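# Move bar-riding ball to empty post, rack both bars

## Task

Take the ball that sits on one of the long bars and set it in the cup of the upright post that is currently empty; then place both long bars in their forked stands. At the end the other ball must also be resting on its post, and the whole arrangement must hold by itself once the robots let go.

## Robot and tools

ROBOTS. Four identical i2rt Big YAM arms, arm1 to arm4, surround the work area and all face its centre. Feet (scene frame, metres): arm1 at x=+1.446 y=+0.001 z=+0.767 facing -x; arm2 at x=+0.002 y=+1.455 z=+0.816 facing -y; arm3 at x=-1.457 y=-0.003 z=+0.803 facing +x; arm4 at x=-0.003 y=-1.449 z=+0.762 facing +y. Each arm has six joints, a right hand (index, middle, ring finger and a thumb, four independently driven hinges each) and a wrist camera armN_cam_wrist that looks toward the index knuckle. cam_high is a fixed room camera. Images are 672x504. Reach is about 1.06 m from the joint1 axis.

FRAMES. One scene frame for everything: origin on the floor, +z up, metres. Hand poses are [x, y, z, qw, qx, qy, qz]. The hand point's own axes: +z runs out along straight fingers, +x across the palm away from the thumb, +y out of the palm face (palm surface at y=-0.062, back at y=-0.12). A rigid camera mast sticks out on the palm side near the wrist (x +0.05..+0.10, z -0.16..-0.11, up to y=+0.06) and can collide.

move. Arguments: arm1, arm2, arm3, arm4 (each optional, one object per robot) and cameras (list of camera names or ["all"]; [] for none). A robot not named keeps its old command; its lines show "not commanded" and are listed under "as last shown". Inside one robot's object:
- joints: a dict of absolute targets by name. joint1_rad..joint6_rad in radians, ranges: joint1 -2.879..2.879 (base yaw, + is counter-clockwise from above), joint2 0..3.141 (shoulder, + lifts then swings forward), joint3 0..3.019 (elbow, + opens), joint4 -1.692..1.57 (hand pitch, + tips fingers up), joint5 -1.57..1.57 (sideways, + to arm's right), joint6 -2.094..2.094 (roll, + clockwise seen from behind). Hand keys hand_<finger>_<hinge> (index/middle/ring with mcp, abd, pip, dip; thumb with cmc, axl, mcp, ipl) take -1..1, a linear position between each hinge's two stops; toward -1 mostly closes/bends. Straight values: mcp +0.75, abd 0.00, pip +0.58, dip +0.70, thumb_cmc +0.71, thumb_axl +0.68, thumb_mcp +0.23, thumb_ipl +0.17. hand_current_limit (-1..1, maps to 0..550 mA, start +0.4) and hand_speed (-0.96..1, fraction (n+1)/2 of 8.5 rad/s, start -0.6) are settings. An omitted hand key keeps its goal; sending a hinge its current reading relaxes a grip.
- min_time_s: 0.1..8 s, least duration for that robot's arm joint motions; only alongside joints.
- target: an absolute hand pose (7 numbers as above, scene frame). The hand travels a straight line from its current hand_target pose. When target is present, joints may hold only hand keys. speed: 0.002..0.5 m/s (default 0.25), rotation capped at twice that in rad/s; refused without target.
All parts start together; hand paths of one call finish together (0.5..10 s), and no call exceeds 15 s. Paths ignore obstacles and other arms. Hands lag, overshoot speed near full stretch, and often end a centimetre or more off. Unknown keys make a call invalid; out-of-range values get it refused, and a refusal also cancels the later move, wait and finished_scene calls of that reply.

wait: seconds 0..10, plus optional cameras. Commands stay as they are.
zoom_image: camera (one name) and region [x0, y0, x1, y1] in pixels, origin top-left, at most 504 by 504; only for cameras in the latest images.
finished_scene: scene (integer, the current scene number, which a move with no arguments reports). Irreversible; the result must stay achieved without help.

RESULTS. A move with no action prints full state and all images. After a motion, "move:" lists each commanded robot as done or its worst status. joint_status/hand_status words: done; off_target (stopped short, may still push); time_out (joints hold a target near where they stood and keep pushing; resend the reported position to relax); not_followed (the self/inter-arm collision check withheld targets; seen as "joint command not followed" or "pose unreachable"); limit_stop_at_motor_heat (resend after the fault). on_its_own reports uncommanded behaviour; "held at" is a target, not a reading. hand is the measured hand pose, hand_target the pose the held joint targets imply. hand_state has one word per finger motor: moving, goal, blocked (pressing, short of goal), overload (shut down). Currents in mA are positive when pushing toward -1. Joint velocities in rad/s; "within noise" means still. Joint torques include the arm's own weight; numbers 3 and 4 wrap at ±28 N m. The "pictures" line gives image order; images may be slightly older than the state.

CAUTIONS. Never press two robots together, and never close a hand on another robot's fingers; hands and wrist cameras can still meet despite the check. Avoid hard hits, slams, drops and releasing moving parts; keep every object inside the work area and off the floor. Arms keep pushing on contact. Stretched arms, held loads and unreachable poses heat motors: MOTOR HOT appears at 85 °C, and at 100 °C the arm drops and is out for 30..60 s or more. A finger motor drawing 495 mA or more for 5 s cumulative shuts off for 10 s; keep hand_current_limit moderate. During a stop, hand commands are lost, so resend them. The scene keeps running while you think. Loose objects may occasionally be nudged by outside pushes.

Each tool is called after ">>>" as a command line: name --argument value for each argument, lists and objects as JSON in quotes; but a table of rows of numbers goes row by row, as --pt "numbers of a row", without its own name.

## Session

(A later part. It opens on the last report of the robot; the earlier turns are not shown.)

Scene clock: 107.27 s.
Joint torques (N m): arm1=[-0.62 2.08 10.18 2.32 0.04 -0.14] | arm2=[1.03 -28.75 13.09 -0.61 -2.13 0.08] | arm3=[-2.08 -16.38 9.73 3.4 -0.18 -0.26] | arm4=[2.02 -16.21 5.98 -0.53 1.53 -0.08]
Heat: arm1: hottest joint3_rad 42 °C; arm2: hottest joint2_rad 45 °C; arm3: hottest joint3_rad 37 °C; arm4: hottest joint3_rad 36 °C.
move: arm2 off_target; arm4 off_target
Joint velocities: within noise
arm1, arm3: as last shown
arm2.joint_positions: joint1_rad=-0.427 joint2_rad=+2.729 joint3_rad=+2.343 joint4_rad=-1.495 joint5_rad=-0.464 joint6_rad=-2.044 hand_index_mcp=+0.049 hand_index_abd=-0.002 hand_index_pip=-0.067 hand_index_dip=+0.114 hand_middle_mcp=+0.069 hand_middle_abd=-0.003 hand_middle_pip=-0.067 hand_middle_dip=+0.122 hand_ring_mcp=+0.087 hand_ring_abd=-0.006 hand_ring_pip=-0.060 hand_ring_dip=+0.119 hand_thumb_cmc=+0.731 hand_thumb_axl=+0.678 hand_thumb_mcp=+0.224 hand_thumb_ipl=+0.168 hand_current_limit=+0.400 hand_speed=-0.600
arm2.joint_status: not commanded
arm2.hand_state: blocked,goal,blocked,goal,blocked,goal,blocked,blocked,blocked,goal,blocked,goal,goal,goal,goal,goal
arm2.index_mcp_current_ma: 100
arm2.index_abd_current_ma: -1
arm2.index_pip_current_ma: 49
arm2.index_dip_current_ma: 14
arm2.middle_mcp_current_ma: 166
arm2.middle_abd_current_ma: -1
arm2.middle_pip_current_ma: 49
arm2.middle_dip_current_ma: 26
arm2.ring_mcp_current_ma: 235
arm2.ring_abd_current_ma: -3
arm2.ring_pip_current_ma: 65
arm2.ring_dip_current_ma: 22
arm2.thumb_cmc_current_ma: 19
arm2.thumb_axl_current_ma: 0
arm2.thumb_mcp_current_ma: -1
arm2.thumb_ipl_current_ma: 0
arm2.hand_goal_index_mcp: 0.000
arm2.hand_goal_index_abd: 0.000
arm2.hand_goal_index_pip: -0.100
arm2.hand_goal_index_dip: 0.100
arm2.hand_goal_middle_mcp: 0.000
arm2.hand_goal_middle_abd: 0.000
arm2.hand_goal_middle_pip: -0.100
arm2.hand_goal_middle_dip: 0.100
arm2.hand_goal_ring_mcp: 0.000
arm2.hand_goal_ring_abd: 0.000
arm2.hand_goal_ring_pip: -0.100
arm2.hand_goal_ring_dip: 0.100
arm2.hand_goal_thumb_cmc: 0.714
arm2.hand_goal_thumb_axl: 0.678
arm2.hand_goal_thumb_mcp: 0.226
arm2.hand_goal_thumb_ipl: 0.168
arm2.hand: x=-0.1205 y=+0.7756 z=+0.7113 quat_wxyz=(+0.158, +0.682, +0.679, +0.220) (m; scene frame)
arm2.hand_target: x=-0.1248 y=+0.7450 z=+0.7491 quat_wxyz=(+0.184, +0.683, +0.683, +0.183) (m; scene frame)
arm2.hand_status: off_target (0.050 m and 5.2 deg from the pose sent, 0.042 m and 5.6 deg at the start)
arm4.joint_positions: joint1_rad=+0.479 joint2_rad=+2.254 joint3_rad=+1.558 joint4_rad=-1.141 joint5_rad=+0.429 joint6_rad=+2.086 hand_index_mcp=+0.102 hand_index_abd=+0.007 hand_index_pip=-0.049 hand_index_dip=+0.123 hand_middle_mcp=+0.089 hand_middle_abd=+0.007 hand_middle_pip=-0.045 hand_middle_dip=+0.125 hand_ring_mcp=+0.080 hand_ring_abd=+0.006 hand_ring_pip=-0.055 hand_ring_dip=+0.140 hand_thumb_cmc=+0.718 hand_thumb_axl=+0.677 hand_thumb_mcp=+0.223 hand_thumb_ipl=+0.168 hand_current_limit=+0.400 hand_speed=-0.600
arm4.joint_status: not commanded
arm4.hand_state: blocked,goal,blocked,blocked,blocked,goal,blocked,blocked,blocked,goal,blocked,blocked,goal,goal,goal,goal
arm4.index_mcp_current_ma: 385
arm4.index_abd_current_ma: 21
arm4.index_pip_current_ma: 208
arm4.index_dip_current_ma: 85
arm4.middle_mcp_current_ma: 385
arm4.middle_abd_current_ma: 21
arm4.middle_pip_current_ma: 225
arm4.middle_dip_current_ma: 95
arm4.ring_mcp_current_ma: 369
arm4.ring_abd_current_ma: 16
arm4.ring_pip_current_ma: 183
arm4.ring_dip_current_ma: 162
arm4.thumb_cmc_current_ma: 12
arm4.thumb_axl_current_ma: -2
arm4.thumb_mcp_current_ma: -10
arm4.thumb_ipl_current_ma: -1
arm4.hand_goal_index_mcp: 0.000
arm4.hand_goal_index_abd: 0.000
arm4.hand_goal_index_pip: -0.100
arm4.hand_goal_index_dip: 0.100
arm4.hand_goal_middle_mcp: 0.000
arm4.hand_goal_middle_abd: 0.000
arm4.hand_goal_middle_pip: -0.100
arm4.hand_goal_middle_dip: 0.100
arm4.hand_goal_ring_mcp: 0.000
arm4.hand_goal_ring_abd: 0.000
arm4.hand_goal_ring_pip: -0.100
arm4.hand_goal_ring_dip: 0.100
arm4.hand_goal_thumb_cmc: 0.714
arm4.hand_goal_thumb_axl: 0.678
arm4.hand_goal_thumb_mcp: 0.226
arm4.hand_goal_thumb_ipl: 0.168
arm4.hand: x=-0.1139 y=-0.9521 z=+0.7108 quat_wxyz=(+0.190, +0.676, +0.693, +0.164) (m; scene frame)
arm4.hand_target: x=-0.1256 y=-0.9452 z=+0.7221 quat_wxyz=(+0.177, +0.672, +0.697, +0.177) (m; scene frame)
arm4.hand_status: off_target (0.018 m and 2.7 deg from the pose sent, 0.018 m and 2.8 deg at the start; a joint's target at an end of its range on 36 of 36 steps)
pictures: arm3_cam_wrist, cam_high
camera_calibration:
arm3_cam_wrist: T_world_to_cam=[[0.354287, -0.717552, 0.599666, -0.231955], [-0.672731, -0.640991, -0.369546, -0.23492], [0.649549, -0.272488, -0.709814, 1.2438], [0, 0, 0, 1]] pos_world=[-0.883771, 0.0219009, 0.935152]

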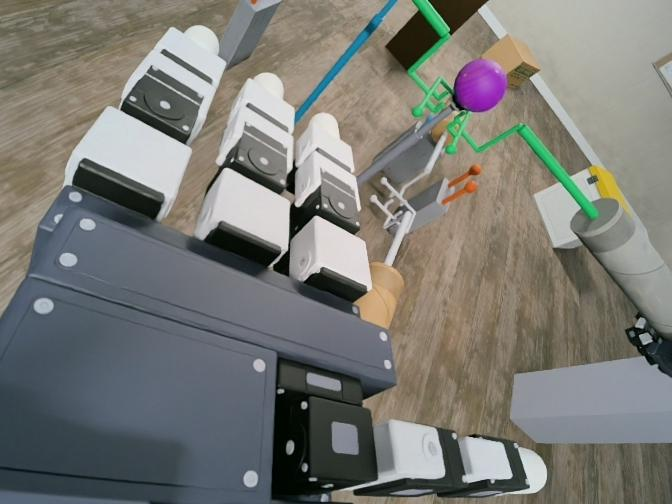

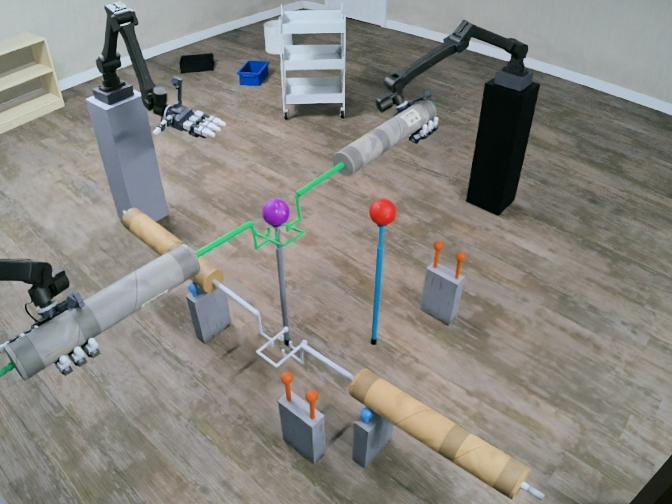

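>>> move --arm2 '{"target": [-0.124, 0.742, 0.697, 0.183, 0.683, 0.683, 0.183], "speed": 0.08}' --arm4 '{"target": [-0.124, -0.944, 0.672, 0.183, 0.683, 0.683, 0.183], "speed": 0.08}' --cameras '["cam_high", "arm3_cam_wrist"]'

>>> zoom_image --camera "arm3_cam_wrist" --region '[390, 40, 590, 190]'

>>> move --arm2 '{"target": [0.030, 0.742, 0.704, 0.183, 0.683, 0.683, 0.183], "speed": 0.09}' --arm4 '{"target": [0.032, -0.944, 0.672, 0.183, 0.683, 0.683, 0.183], "speed": 0.09}' --cameras '["cam_high", "arm3_cam_wrist"]'

>>> zoom_image --camera "cam_high" --region '[220, 150, 420, 350]'

Scene clock: 115.70 s.
Joint torques (N m): arm1=[-0.62 2.14 10.21 2.32 0.02 -0.14] | arm2=[0.67 -29.16 12.3 -0.81 -1.97 0] | arm3=[-2.14 -16.32 9.73 3.4 -0.18 -0.27] | arm4=[1.55 -16.32 6.16 -0.9 1.46 -0.08]
Heat: arm1: hottest joint3_rad 43 °C; arm2: hottest joint2_rad 45 °C; arm3: hottest joint3_rad 37 °C; arm4: hottest joint3_rad 35 °C.
move: arm2 off_target; arm4 off_target
Joint velocities: within noise
arm1, arm3: as last shown
arm2.joint_positions: joint1_rad=-0.423 joint2_rad=+2.807 joint3_rad=+2.374 joint4_rad=-1.431 joint5_rad=-0.468 joint6_rad=-2.031 hand_index_mcp=+0.052 hand_index_abd=+0.001 hand_index_pip=-0.067 hand_index_dip=+0.114 hand_middle_mcp=+0.069 hand_middle_abd=-0.001 hand_middle_pip=-0.067 hand_middle_dip=+0.122 hand_ring_mcp=+0.085 hand_ring_abd=-0.007 hand_ring_pip=-0.060 hand_ring_dip=+0.119 hand_thumb_cmc=+0.731 hand_thumb_axl=+0.678 hand_thumb_mcp=+0.224 hand_thumb_ipl=+0.168 hand_current_limit=+0.400 hand_speed=-0.600
arm2.joint_status: not commanded
arm2.hand_state: blocked,goal,blocked,goal,blocked,goal,blocked,blocked,blocked,goal,blocked,goal,goal,goal,goal,goal
arm2.index_mcp_current_ma: 109
arm2.index_abd_current_ma: 0
arm2.index_pip_current_ma: 49
arm2.index_dip_current_ma: 14
arm2.middle_mcp_current_ma: 166
arm2.middle_abd_current_ma: 0
arm2.middle_pip_current_ma: 49
arm2.middle_dip_current_ma: 26
arm2.ring_mcp_current_ma: 228
arm2.ring_abd_current_ma: -4
arm2.ring_pip_current_ma: 65
arm2.ring_dip_current_ma: 22
arm2.thumb_cmc_current_ma: 19
arm2.thumb_axl_current_ma: 0
arm2.thumb_mcp_current_ma: -1
arm2.thumb_ipl_current_ma: 0
arm2.hand_goal_index_mcp: 0.000
arm2.hand_goal_index_abd: 0.000
arm2.hand_goal_index_pip: -0.100
arm2.hand_goal_index_dip: 0.100
arm2.hand_goal_middle_mcp: 0.000
arm2.hand_goal_middle_abd: 0.000
arm2.hand_goal_middle_pip: -0.100
arm2.hand_goal_middle_dip: 0.100
arm2.hand_goal_ring_mcp: 0.000
arm2.hand_goal_ring_abd: 0.000
arm2.hand_goal_ring_pip: -0.100
arm2.hand_goal_ring_dip: 0.100
arm2.hand_goal_thumb_cmc: 0.714
arm2.hand_goal_thumb_axl: 0.678
arm2.hand_goal_thumb_mcp: 0.226
arm2.hand_goal_thumb_ipl: 0.168
arm2.hand: x=-0.1185 y=+0.7724 z=+0.6646 quat_wxyz=(+0.161, +0.685, +0.677, +0.215) (m; scene frame)
arm2.hand_target: x=-0.1231 y=+0.7449 z=+0.6984 quat_wxyz=(+0.183, +0.683, +0.683, +0.183) (m; scene frame)
arm2.hand_status: off_target (0.045 m and 4.5 deg from the pose sent, 0.037 m and 5.2 deg at the start)
arm4.joint_positions: joint1_rad=+0.479 joint2_rad=+2.341 joint3_rad=+1.555 joint4_rad=-1.050 joint5_rad=+0.432 joint6_rad=+2.086 hand_index_mcp=+0.102 hand_index_abd=+0.005 hand_index_pip=-0.049 hand_index_dip=+0.123 hand_middle_mcp=+0.089 hand_middle_abd=+0.004 hand_middle_pip=-0.045 hand_middle_dip=+0.125 hand_ring_mcp=+0.080 hand_ring_abd=+0.002 hand_ring_pip=-0.054 hand_ring_dip=+0.140 hand_thumb_cmc=+0.718 hand_thumb_axl=+0.677 hand_thumb_mcp=+0.223 hand_thumb_ipl=+0.168 hand_current_limit=+0.400 hand_speed=-0.600
arm4.joint_status: not commanded
arm4.hand_state: blocked,goal,blocked,blocked,blocked,goal,blocked,blocked,blocked,goal,blocked,blocked,goal,goal,goal,goal
arm4.index_mcp_current_ma: 385
arm4.index_abd_current_ma: 13
arm4.index_pip_current_ma: 208
arm4.index_dip_current_ma: 85
arm4.middle_mcp_current_ma: 385
arm4.middle_abd_current_ma: 11
arm4.middle_pip_current_ma: 225
arm4.middle_dip_current_ma: 96
arm4.ring_mcp_current_ma: 369
arm4.ring_abd_current_ma: 6
arm4.ring_pip_current_ma: 185
arm4.ring_dip_current_ma: 162
arm4.thumb_cmc_current_ma: 12
arm4.thumb_axl_current_ma: -2
arm4.thumb_mcp_current_ma: -10
arm4.thumb_ipl_current_ma: -1
arm4.hand_goal_index_mcp: 0.000
arm4.hand_goal_index_abd: 0.000
arm4.hand_goal_index_pip: -0.100
arm4.hand_goal_index_dip: 0.100
arm4.hand_goal_middle_mcp: 0.000
arm4.hand_goal_middle_abd: 0.000
arm4.hand_goal_middle_pip: -0.100
arm4.hand_goal_middle_dip: 0.100
arm4.hand_goal_ring_mcp: 0.000
arm4.hand_goal_ring_abd: 0.000
arm4.hand_goal_ring_pip: -0.100
arm4.hand_goal_ring_dip: 0.100
arm4.hand_goal_thumb_cmc: 0.714
arm4.hand_goal_thumb_axl: 0.678
arm4.hand_goal_thumb_mcp: 0.226
arm4.hand_goal_thumb_ipl: 0.168
arm4.hand: x=-0.1125 y=-0.9542 z=+0.6595 quat_wxyz=(+0.190, +0.676, +0.693, +0.166) (m; scene frame)
arm4.hand_target: x=-0.1235 y=-0.9441 z=+0.6720 quat_wxyz=(+0.178, +0.673, +0.696, +0.178) (m; scene frame)
arm4.hand_status: off_target (0.020 m and 2.5 deg from the pose sent, 0.041 m and 2.7 deg at the start; a joint's target at an end of its range on 35 of 35 steps)
pictures: arm3_cam_wrist, cam_high
camera_calibration:
arm3_cam_wrist: T_world_to_cam=[[0.354287, -0.717552, 0.599666, -0.231955], [-0.672731, -0.640991, -0.369546, -0.23492], [0.649549, -0.272488, -0.709814, 1.2438], [0, 0, 0, 1]] pos_world=[-0.883771, 0.0219009, 0.935152]

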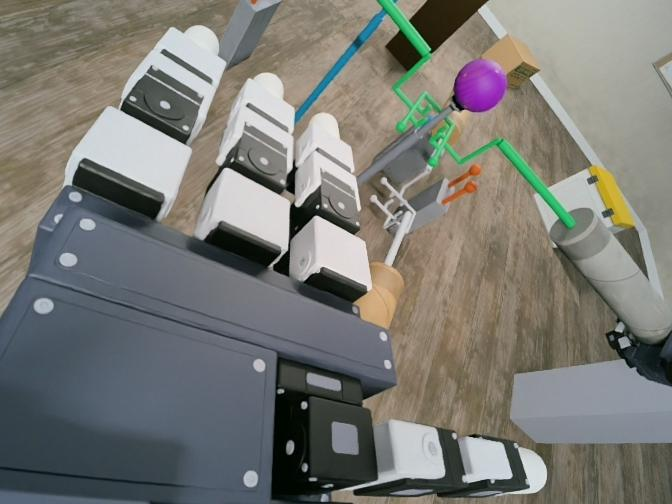

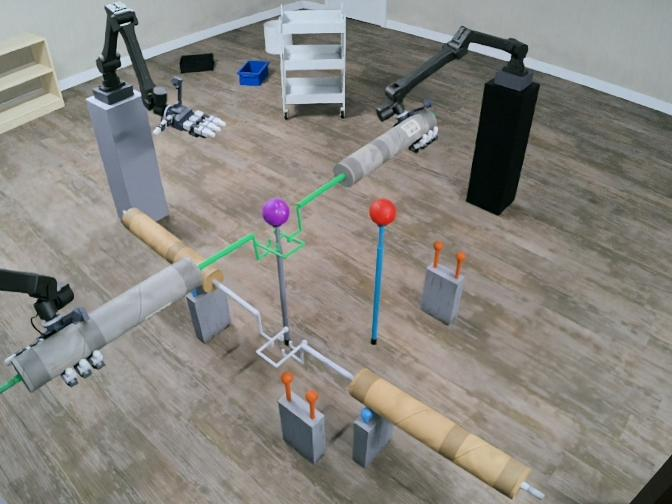

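Scaled by 2.520.

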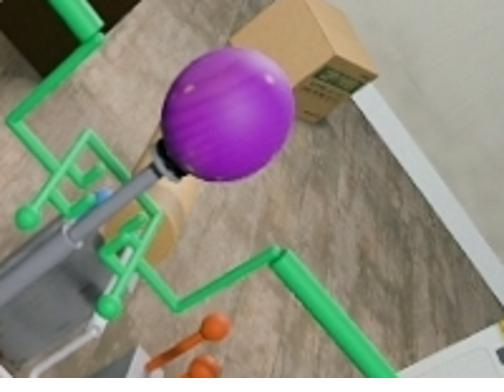

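Scene clock: 118.17 s.
Joint torques (N m): arm1=[-0.67 2.14 10.19 2.24 0.03 -0.15] | arm2=[0.03 -32.5 6.9 -0.13 -1.55 -0.02] | arm3=[-2.08 -16.38 9.73 3.38 -0.18 -0.26] | arm4=[-0.38 -16.62 4.52 -0.44 1.73 -0.18]
Heat: arm1: hottest joint3_rad 43 °C; arm2: hottest joint2_rad 45 °C; arm3: hottest joint3_rad 37 °C; arm4: hottest joint3_rad 35 °C.
move: arm2 off_target; arm4 off_target
Joint velocities: within noise
arm1, arm3: as last shown
arm2.joint_positions: joint1_rad=-0.214 joint2_rad=+2.667 joint3_rad=+2.054 joint4_rad=-1.141 joint5_rad=-0.510 joint6_rad=-1.797 hand_index_mcp=+0.050 hand_index_abd=+0.005 hand_index_pip=-0.065 hand_index_dip=+0.115 hand_middle_mcp=+0.067 hand_middle_abd=+0.005 hand_middle_pip=-0.065 hand_middle_dip=+0.123 hand_ring_mcp=+0.083 hand_ring_abd=+0.000 hand_ring_pip=-0.058 hand_ring_dip=+0.124 hand_thumb_cmc=+0.730 hand_thumb_axl=+0.678 hand_thumb_mcp=+0.224 hand_thumb_ipl=+0.168 hand_current_limit=+0.400 hand_speed=-0.600
arm2.joint_status: not commanded
arm2.hand_state: blocked,goal,blocked,goal,blocked,goal,blocked,blocked,blocked,goal,blocked,blocked,goal,goal,goal,goal
arm2.index_mcp_current_ma: 102
arm2.index_abd_current_ma: 3
arm2.index_pip_current_ma: 55
arm2.index_dip_current_ma: 16
arm2.middle_mcp_current_ma: 160
arm2.middle_abd_current_ma: 2
arm2.middle_pip_current_ma: 55
arm2.middle_dip_current_ma: 29
arm2.ring_mcp_current_ma: 217
arm2.ring_abd_current_ma: 0
arm2.ring_pip_current_ma: 72
arm2.ring_dip_current_ma: 32
arm2.thumb_cmc_current_ma: 17
arm2.thumb_axl_current_ma: 0
arm2.thumb_mcp_current_ma: -1
arm2.thumb_ipl_current_ma: 0
arm2.hand_goal_index_mcp: 0.000
arm2.hand_goal_index_abd: 0.000
arm2.hand_goal_index_pip: -0.100
arm2.hand_goal_index_dip: 0.100
arm2.hand_goal_middle_mcp: 0.000
arm2.hand_goal_middle_abd: 0.000
arm2.hand_goal_middle_pip: -0.100
arm2.hand_goal_middle_dip: 0.100
arm2.hand_goal_ring_mcp: 0.000
arm2.hand_goal_ring_abd: 0.000
arm2.hand_goal_ring_pip: -0.100
arm2.hand_goal_ring_dip: 0.100
arm2.hand_goal_thumb_cmc: 0.714
arm2.hand_goal_thumb_axl: 0.678
arm2.hand_goal_thumb_mcp: 0.226
arm2.hand_goal_thumb_ipl: 0.168
arm2.hand: x=+0.0334 y=+0.7663 z=+0.6539 quat_wxyz=(+0.158, +0.686, +0.677, +0.213) (m; scene frame)
arm2.hand_target: x=+0.0304 y=+0.7434 z=+0.7033 quat_wxyz=(+0.183, +0.683, +0.683, +0.183) (m; scene frame)
arm2.hand_status: off_target (0.056 m and 4.5 deg from the pose sent, 0.157 m and 4.5 deg at the start)
arm4.joint_positions: joint1_rad=+0.242 joint2_rad=+2.259 joint3_rad=+1.342 joint4_rad=-0.814 joint5_rad=+0.487 joint6_rad=+1.849 hand_index_mcp=+0.093 hand_index_abd=+0.001 hand_index_pip=-0.049 hand_index_dip=+0.123 hand_middle_mcp=+0.085 hand_middle_abd=+0.000 hand_middle_pip=-0.045 hand_middle_dip=+0.125 hand_ring_mcp=+0.080 hand_ring_abd=-0.001 hand_ring_pip=-0.054 hand_ring_dip=+0.135 hand_thumb_cmc=+0.718 hand_thumb_axl=+0.677 hand_thumb_mcp=+0.223 hand_thumb_ipl=+0.168 hand_current_limit=+0.400 hand_speed=-0.600
arm4.joint_status: not commanded
arm4.hand_state: blocked,goal,blocked,blocked,blocked,goal,blocked,blocked,blocked,goal,blocked,blocked,goal,goal,goal,goal
arm4.index_mcp_current_ma: 385
arm4.index_abd_current_ma: 2
arm4.index_pip_current_ma: 209
arm4.index_dip_current_ma: 85
arm4.middle_mcp_current_ma: 385
arm4.middle_abd_current_ma: 0
arm4.middle_pip_current_ma: 225
arm4.middle_dip_current_ma: 94
arm4.ring_mcp_current_ma: 369
arm4.ring_abd_current_ma: -4
arm4.ring_pip_current_ma: 185
arm4.ring_dip_current_ma: 139
arm4.thumb_cmc_current_ma: 12
arm4.thumb_axl_current_ma: -2
arm4.thumb_mcp_current_ma: -10
arm4.thumb_ipl_current_ma: -1
arm4.hand_goal_index_mcp: 0.000
arm4.hand_goal_index_abd: 0.000
arm4.hand_goal_index_pip: -0.100
arm4.hand_goal_index_dip: 0.100
arm4.hand_goal_middle_mcp: 0.000
arm4.hand_goal_middle_abd: 0.000
arm4.hand_goal_middle_pip: -0.100
arm4.hand_goal_middle_dip: 0.100
arm4.hand_goal_ring_mcp: 0.000
arm4.hand_goal_ring_abd: 0.000
arm4.hand_goal_ring_pip: -0.100
arm4.hand_goal_ring_dip: 0.100
arm4.hand_goal_thumb_cmc: 0.714
arm4.hand_goal_thumb_axl: 0.678
arm4.hand_goal_thumb_mcp: 0.226
arm4.hand_goal_thumb_ipl: 0.168
arm4.hand: x=+0.0292 y=-0.9561 z=+0.6520 quat_wxyz=(+0.193, +0.682, +0.685, +0.168) (m; scene frame)
arm4.hand_target: x=+0.0321 y=-0.9445 z=+0.6717 quat_wxyz=(+0.183, +0.683, +0.683, +0.183) (m; scene frame)
arm4.hand_status: off_target (0.024 m and 2.1 deg from the pose sent, 0.145 m and 2.5 deg at the start)
pictures: arm3_cam_wrist, cam_high
camera_calibration:
arm3_cam_wrist: T_world_to_cam=[[0.354287, -0.717552, 0.599666, -0.231955], [-0.672731, -0.640991, -0.369546, -0.23492], [0.649549, -0.272488, -0.709814, 1.2438], [0, 0, 0, 1]] pos_world=[-0.883771, 0.0219009, 0.935152]

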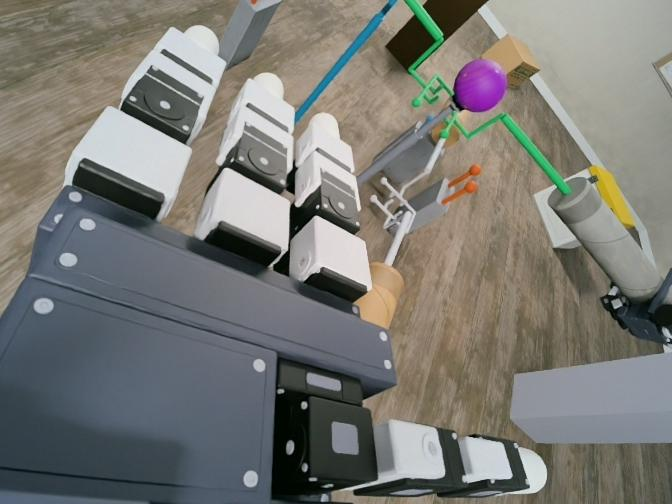

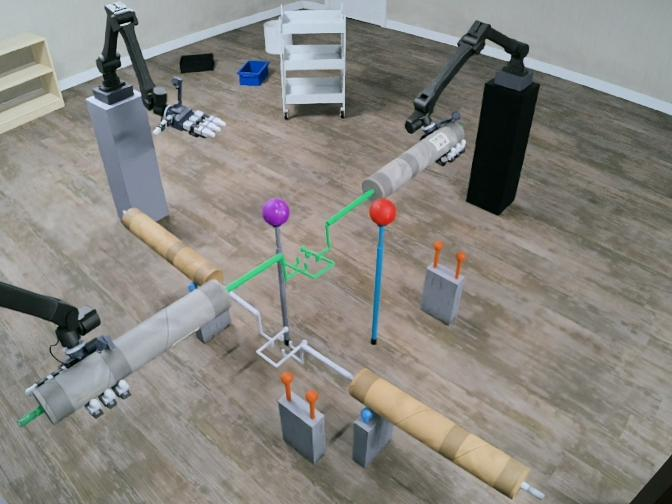

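Scaled by 2.520.

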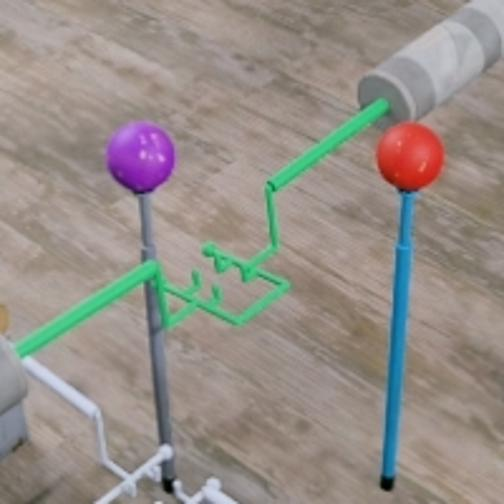

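>>> move --arm2 '{"target": [0.038, 0.742, 0.862, 0.183, 0.683, 0.683, 0.183], "speed": 0.13}' --arm4 '{"target": [0.040, -0.944, 0.832, 0.183, 0.683, 0.683, 0.183], "speed": 0.13}'

>>> move --arm2 '{"target": [0.293, 0.785, 0.862, 0.183, 0.683, 0.683, 0.183], "speed": 0.14}' --arm4 '{"target": [0.297, -0.900, 0.832, 0.183, 0.683, 0.683, 0.183], "speed": 0.14}' --cameras '["cam_high"]'

>>> zoom_image --camera "cam_high" --region '[240, 130, 440, 330]'

Scene clock: 127.40 s.
Joint torques (N m): arm1=[-0.73 2.14 10.21 2.32 0.02 -0.14] | arm2=[0.73 -30.97 10.7 -0.79 -1.62 0.03] | arm3=[-2.08 -16.44 9.74 3.38 -0.18 -0.26] | arm4=[-0.97 -14.21 8.95 -1.17 1.74 -0.26]
Heat: arm1: hottest joint3_rad 43 °C; arm2: hottest joint2_rad 47 °C; arm3: hottest joint3_rad 37 °C; arm4: hottest joint2_rad 35 °C.
move: arm2 off_target; arm4 off_target
Joint velocities: within noise
arm1, arm3: as last shown
arm2.joint_positions: joint1_rad=-0.211 joint2_rad=+2.423 joint3_rad=+2.019 joint4_rad=-1.352 joint5_rad=-0.510 joint6_rad=-1.795 hand_index_mcp=+0.049 hand_index_abd=+0.001 hand_index_pip=-0.065 hand_index_dip=+0.115 hand_middle_mcp=+0.067 hand_middle_abd=+0.000 hand_middle_pip=-0.065 hand_middle_dip=+0.124 hand_ring_mcp=+0.083 hand_ring_abd=-0.004 hand_ring_pip=-0.056 hand_ring_dip=+0.125 hand_thumb_cmc=+0.733 hand_thumb_axl=+0.678 hand_thumb_mcp=+0.224 hand_thumb_ipl=+0.168 hand_current_limit=+0.400 hand_speed=-0.600
arm2.joint_status: not commanded
arm2.hand_state: blocked,goal,blocked,goal,blocked,goal,blocked,blocked,blocked,goal,blocked,blocked,goal,goal,goal,goal
arm2.index_mcp_current_ma: 100
arm2.index_abd_current_ma: 0
arm2.index_pip_current_ma: 55
arm2.index_dip_current_ma: 16
arm2.middle_mcp_current_ma: 160
arm2.middle_abd_current_ma: 0
arm2.middle_pip_current_ma: 55
arm2.middle_dip_current_ma: 31
arm2.ring_mcp_current_ma: 217
arm2.ring_abd_current_ma: -2
arm2.ring_pip_current_ma: 78
arm2.ring_dip_current_ma: 32
arm2.thumb_cmc_current_ma: 23
arm2.thumb_axl_current_ma: 0
arm2.thumb_mcp_current_ma: -1
arm2.thumb_ipl_current_ma: 0
arm2.hand_goal_index_mcp: 0.000
arm2.hand_goal_index_abd: 0.000
arm2.hand_goal_index_pip: -0.100
arm2.hand_goal_index_dip: 0.100
arm2.hand_goal_middle_mcp: 0.000
arm2.hand_goal_middle_abd: 0.000
arm2.hand_goal_middle_pip: -0.100
arm2.hand_goal_middle_dip: 0.100
arm2.hand_goal_ring_mcp: 0.000
arm2.hand_goal_ring_abd: 0.000
arm2.hand_goal_ring_pip: -0.100
arm2.hand_goal_ring_dip: 0.100
arm2.hand_goal_thumb_cmc: 0.714
arm2.hand_goal_thumb_axl: 0.678
arm2.hand_goal_thumb_mcp: 0.226
arm2.hand_goal_thumb_ipl: 0.168
arm2.hand: x=+0.0359 y=+0.7645 z=+0.8089 quat_wxyz=(+0.157, +0.686, +0.677, +0.214) (m; scene frame)
arm2.hand_target: x=+0.0383 y=+0.7449 z=+0.8620 quat_wxyz=(+0.184, +0.683, +0.683, +0.183) (m; scene frame)
arm2.hand_status: off_target (0.058 m and 4.7 deg from the pose sent, 0.210 m and 4.5 deg at the start)
arm4.joint_positions: joint1_rad=+0.234 joint2_rad=+1.958 joint3_rad=+1.332 joint4_rad=-1.103 joint5_rad=+0.489 joint6_rad=+1.840 hand_index_mcp=+0.095 hand_index_abd=+0.002 hand_index_pip=-0.048 hand_index_dip=+0.123 hand_middle_mcp=+0.085 hand_middle_abd=+0.001 hand_middle_pip=-0.045 hand_middle_dip=+0.125 hand_ring_mcp=+0.080 hand_ring_abd=-0.001 hand_ring_pip=-0.054 hand_ring_dip=+0.135 hand_thumb_cmc=+0.718 hand_thumb_axl=+0.677 hand_thumb_mcp=+0.223 hand_thumb_ipl=+0.168 hand_current_limit=+0.400 hand_speed=-0.600
arm4.joint_status: not commanded
arm4.hand_state: blocked,goal,blocked,blocked,blocked,goal,blocked,blocked,blocked,goal,blocked,blocked,goal,goal,goal,goal
arm4.index_mcp_current_ma: 385
arm4.index_abd_current_ma: 4
arm4.index_pip_current_ma: 212
arm4.index_dip_current_ma: 86
arm4.middle_mcp_current_ma: 385
arm4.middle_abd_current_ma: 2
arm4.middle_pip_current_ma: 225
arm4.middle_dip_current_ma: 94
arm4.ring_mcp_current_ma: 369
arm4.ring_abd_current_ma: -1
arm4.ring_pip_current_ma: 185
arm4.ring_dip_current_ma: 139
arm4.thumb_cmc_current_ma: 12
arm4.thumb_axl_current_ma: -2
arm4.thumb_mcp_current_ma: -10
arm4.thumb_ipl_current_ma: -1
arm4.hand_goal_index_mcp: 0.000
arm4.hand_goal_index_abd: 0.000
arm4.hand_goal_index_pip: -0.100
arm4.hand_goal_index_dip: 0.100
arm4.hand_goal_middle_mcp: 0.000
arm4.hand_goal_middle_abd: 0.000
arm4.hand_goal_middle_pip: -0.100
arm4.hand_goal_middle_dip: 0.100
arm4.hand_goal_ring_mcp: 0.000
arm4.hand_goal_ring_abd: 0.000
arm4.hand_goal_ring_pip: -0.100
arm4.hand_goal_ring_dip: 0.100
arm4.hand_goal_thumb_cmc: 0.714
arm4.hand_goal_thumb_axl: 0.678
arm4.hand_goal_thumb_mcp: 0.226
arm4.hand_goal_thumb_ipl: 0.168
arm4.hand: x=+0.0353 y=-0.9634 z=+0.8072 quat_wxyz=(+0.194, +0.682, +0.685, +0.167) (m; scene frame)
arm4.hand_target: x=+0.0401 y=-0.9454 z=+0.8322 quat_wxyz=(+0.183, +0.683, +0.683, +0.183) (m; scene frame)
arm4.hand_status: off_target (0.032 m and 2.2 deg from the pose sent, 0.181 m and 2.1 deg at the start)
pictures: none

Scene clock: 129.93 s.
Joint torques (N m): arm1=[-0.67 2.14 10.21 2.28 0.02 -0.14] | arm2=[-0.26 -30.45 7.86 0.7 -1.51 -0.07] | arm3=[-2.08 -16.38 9.73 3.37 -0.18 -0.27] | arm4=[0.09 -15.15 9.7 0.35 1.85 -0.24]
Heat: arm1: hottest joint3_rad 43 °C; arm2: hottest joint2_rad 47 °C; arm3: hottest joint3_rad 37 °C; arm4: hottest joint2_rad 35 °C.
move: arm2 off_target; arm4 off_target
Joint velocities: within noise
arm1, arm3: as last shown
arm2.joint_positions: joint1_rad=+0.178 joint2_rad=+2.279 joint3_rad=+1.769 joint4_rad=-1.021 joint5_rad=-0.506 joint6_rad=-1.346 hand_index_mcp=+0.047 hand_index_abd=+0.001 hand_index_pip=-0.065 hand_index_dip=+0.115 hand_middle_mcp=+0.066 hand_middle_abd=+0.000 hand_middle_pip=-0.065 hand_middle_dip=+0.128 hand_ring_mcp=+0.080 hand_ring_abd=-0.004 hand_ring_pip=-0.049 hand_ring_dip=+0.125 hand_thumb_cmc=+0.737 hand_thumb_axl=+0.678 hand_thumb_mcp=+0.224 hand_thumb_ipl=+0.168 hand_current_limit=+0.400 hand_speed=-0.600
arm2.joint_status: not commanded
arm2.hand_state: blocked,goal,blocked,goal,blocked,goal,blocked,blocked,blocked,goal,blocked,blocked,blocked,goal,goal,goal
arm2.index_mcp_current_ma: 94
arm2.index_abd_current_ma: 0
arm2.index_pip_current_ma: 55
arm2.index_dip_current_ma: 16
arm2.middle_mcp_current_ma: 155
arm2.middle_abd_current_ma: 0
arm2.middle_pip_current_ma: 55
arm2.middle_dip_current_ma: 39
arm2.ring_mcp_current_ma: 209
arm2.ring_abd_current_ma: -2
arm2.ring_pip_current_ma: 94
arm2.ring_dip_current_ma: 34
arm2.thumb_cmc_current_ma: 29
arm2.thumb_axl_current_ma: 0
arm2.thumb_mcp_current_ma: -1
arm2.thumb_ipl_current_ma: 0
arm2.hand_goal_index_mcp: 0.000
arm2.hand_goal_index_abd: 0.000
arm2.hand_goal_index_pip: -0.100
arm2.hand_goal_index_dip: 0.100
arm2.hand_goal_middle_mcp: 0.000
arm2.hand_goal_middle_abd: 0.000
arm2.hand_goal_middle_pip: -0.100
arm2.hand_goal_middle_dip: 0.100
arm2.hand_goal_ring_mcp: 0.000
arm2.hand_goal_ring_abd: 0.000
arm2.hand_goal_ring_pip: -0.100
arm2.hand_goal_ring_dip: 0.100
arm2.hand_goal_thumb_cmc: 0.714
arm2.hand_goal_thumb_axl: 0.678
arm2.hand_goal_thumb_mcp: 0.226
arm2.hand_goal_thumb_ipl: 0.168
arm2.hand: x=+0.2921 y=+0.7984 z=+0.8108 quat_wxyz=(+0.147, +0.690, +0.680, +0.201) (m; scene frame)
arm2.hand_target: x=+0.2929 y=+0.7860 z=+0.8612 quat_wxyz=(+0.183, +0.683, +0.683, +0.183) (m; scene frame)
arm2.hand_status: off_target (0.053 m and 4.7 deg from the pose sent, 0.263 m and 4.7 deg at the start)
arm4.joint_positions: joint1_rad=-0.239 joint2_rad=+2.016 joint3_rad=+1.437 joint4_rad=-0.909 joint5_rad=+0.481 joint6_rad=+1.313 hand_index_mcp=+0.108 hand_index_abd=+0.001 hand_index_pip=-0.046 hand_index_dip=+0.125 hand_middle_mcp=+0.091 hand_middle_abd=+0.001 hand_middle_pip=-0.044 hand_middle_dip=+0.125 hand_ring_mcp=+0.080 hand_ring_abd=+0.000 hand_ring_pip=-0.054 hand_ring_dip=+0.135 hand_thumb_cmc=+0.718 hand_thumb_axl=+0.677 hand_thumb_mcp=+0.223 hand_thumb_ipl=+0.168 hand_current_limit=+0.400 hand_speed=-0.600
arm4.joint_status: not commanded
arm4.hand_state: blocked,goal,blocked,blocked,blocked,goal,blocked,blocked,blocked,goal,blocked,blocked,goal,goal,goal,goal
arm4.index_mcp_current_ma: 385
arm4.index_abd_current_ma: 1
arm4.index_pip_current_ma: 224
arm4.index_dip_current_ma: 96
arm4.middle_mcp_current_ma: 385
arm4.middle_abd_current_ma: 2
arm4.middle_pip_current_ma: 233
arm4.middle_dip_current_ma: 94
arm4.ring_mcp_current_ma: 369
arm4.ring_abd_current_ma: -1
arm4.ring_pip_current_ma: 185
arm4.ring_dip_current_ma: 139
arm4.thumb_cmc_current_ma: 12
arm4.thumb_axl_current_ma: -2
arm4.thumb_mcp_current_ma: -10
arm4.thumb_ipl_current_ma: -1
arm4.hand_goal_index_mcp: 0.000
arm4.hand_goal_index_abd: 0.000
arm4.hand_goal_index_pip: -0.100
arm4.hand_goal_index_dip: 0.100
arm4.hand_goal_middle_mcp: 0.000
arm4.hand_goal_middle_abd: 0.000
arm4.hand_goal_middle_pip: -0.100
arm4.hand_goal_middle_dip: 0.100
arm4.hand_goal_ring_mcp: 0.000
arm4.hand_goal_ring_abd: 0.000
arm4.hand_goal_ring_pip: -0.100
arm4.hand_goal_ring_dip: 0.100
arm4.hand_goal_thumb_cmc: 0.714
arm4.hand_goal_thumb_axl: 0.678
arm4.hand_goal_thumb_mcp: 0.226
arm4.hand_goal_thumb_ipl: 0.168
arm4.hand: x=+0.2893 y=-0.9218 z=+0.8064 quat_wxyz=(+0.189, +0.686, +0.685, +0.155) (m; scene frame)
arm4.hand_target: x=+0.2964 y=-0.9016 z=+0.8327 quat_wxyz=(+0.183, +0.683, +0.683, +0.183) (m; scene frame)
arm4.hand_status: off_target (0.034 m and 3.3 deg from the pose sent, 0.270 m and 2.2 deg at the start)
pictures: cam_high

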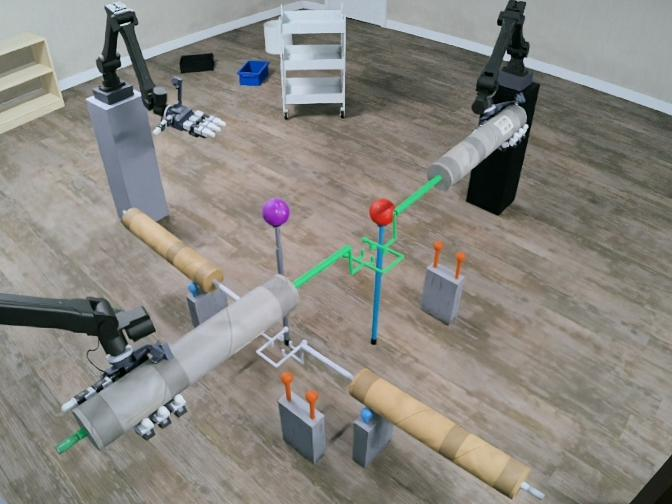

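Scaled by 2.520.

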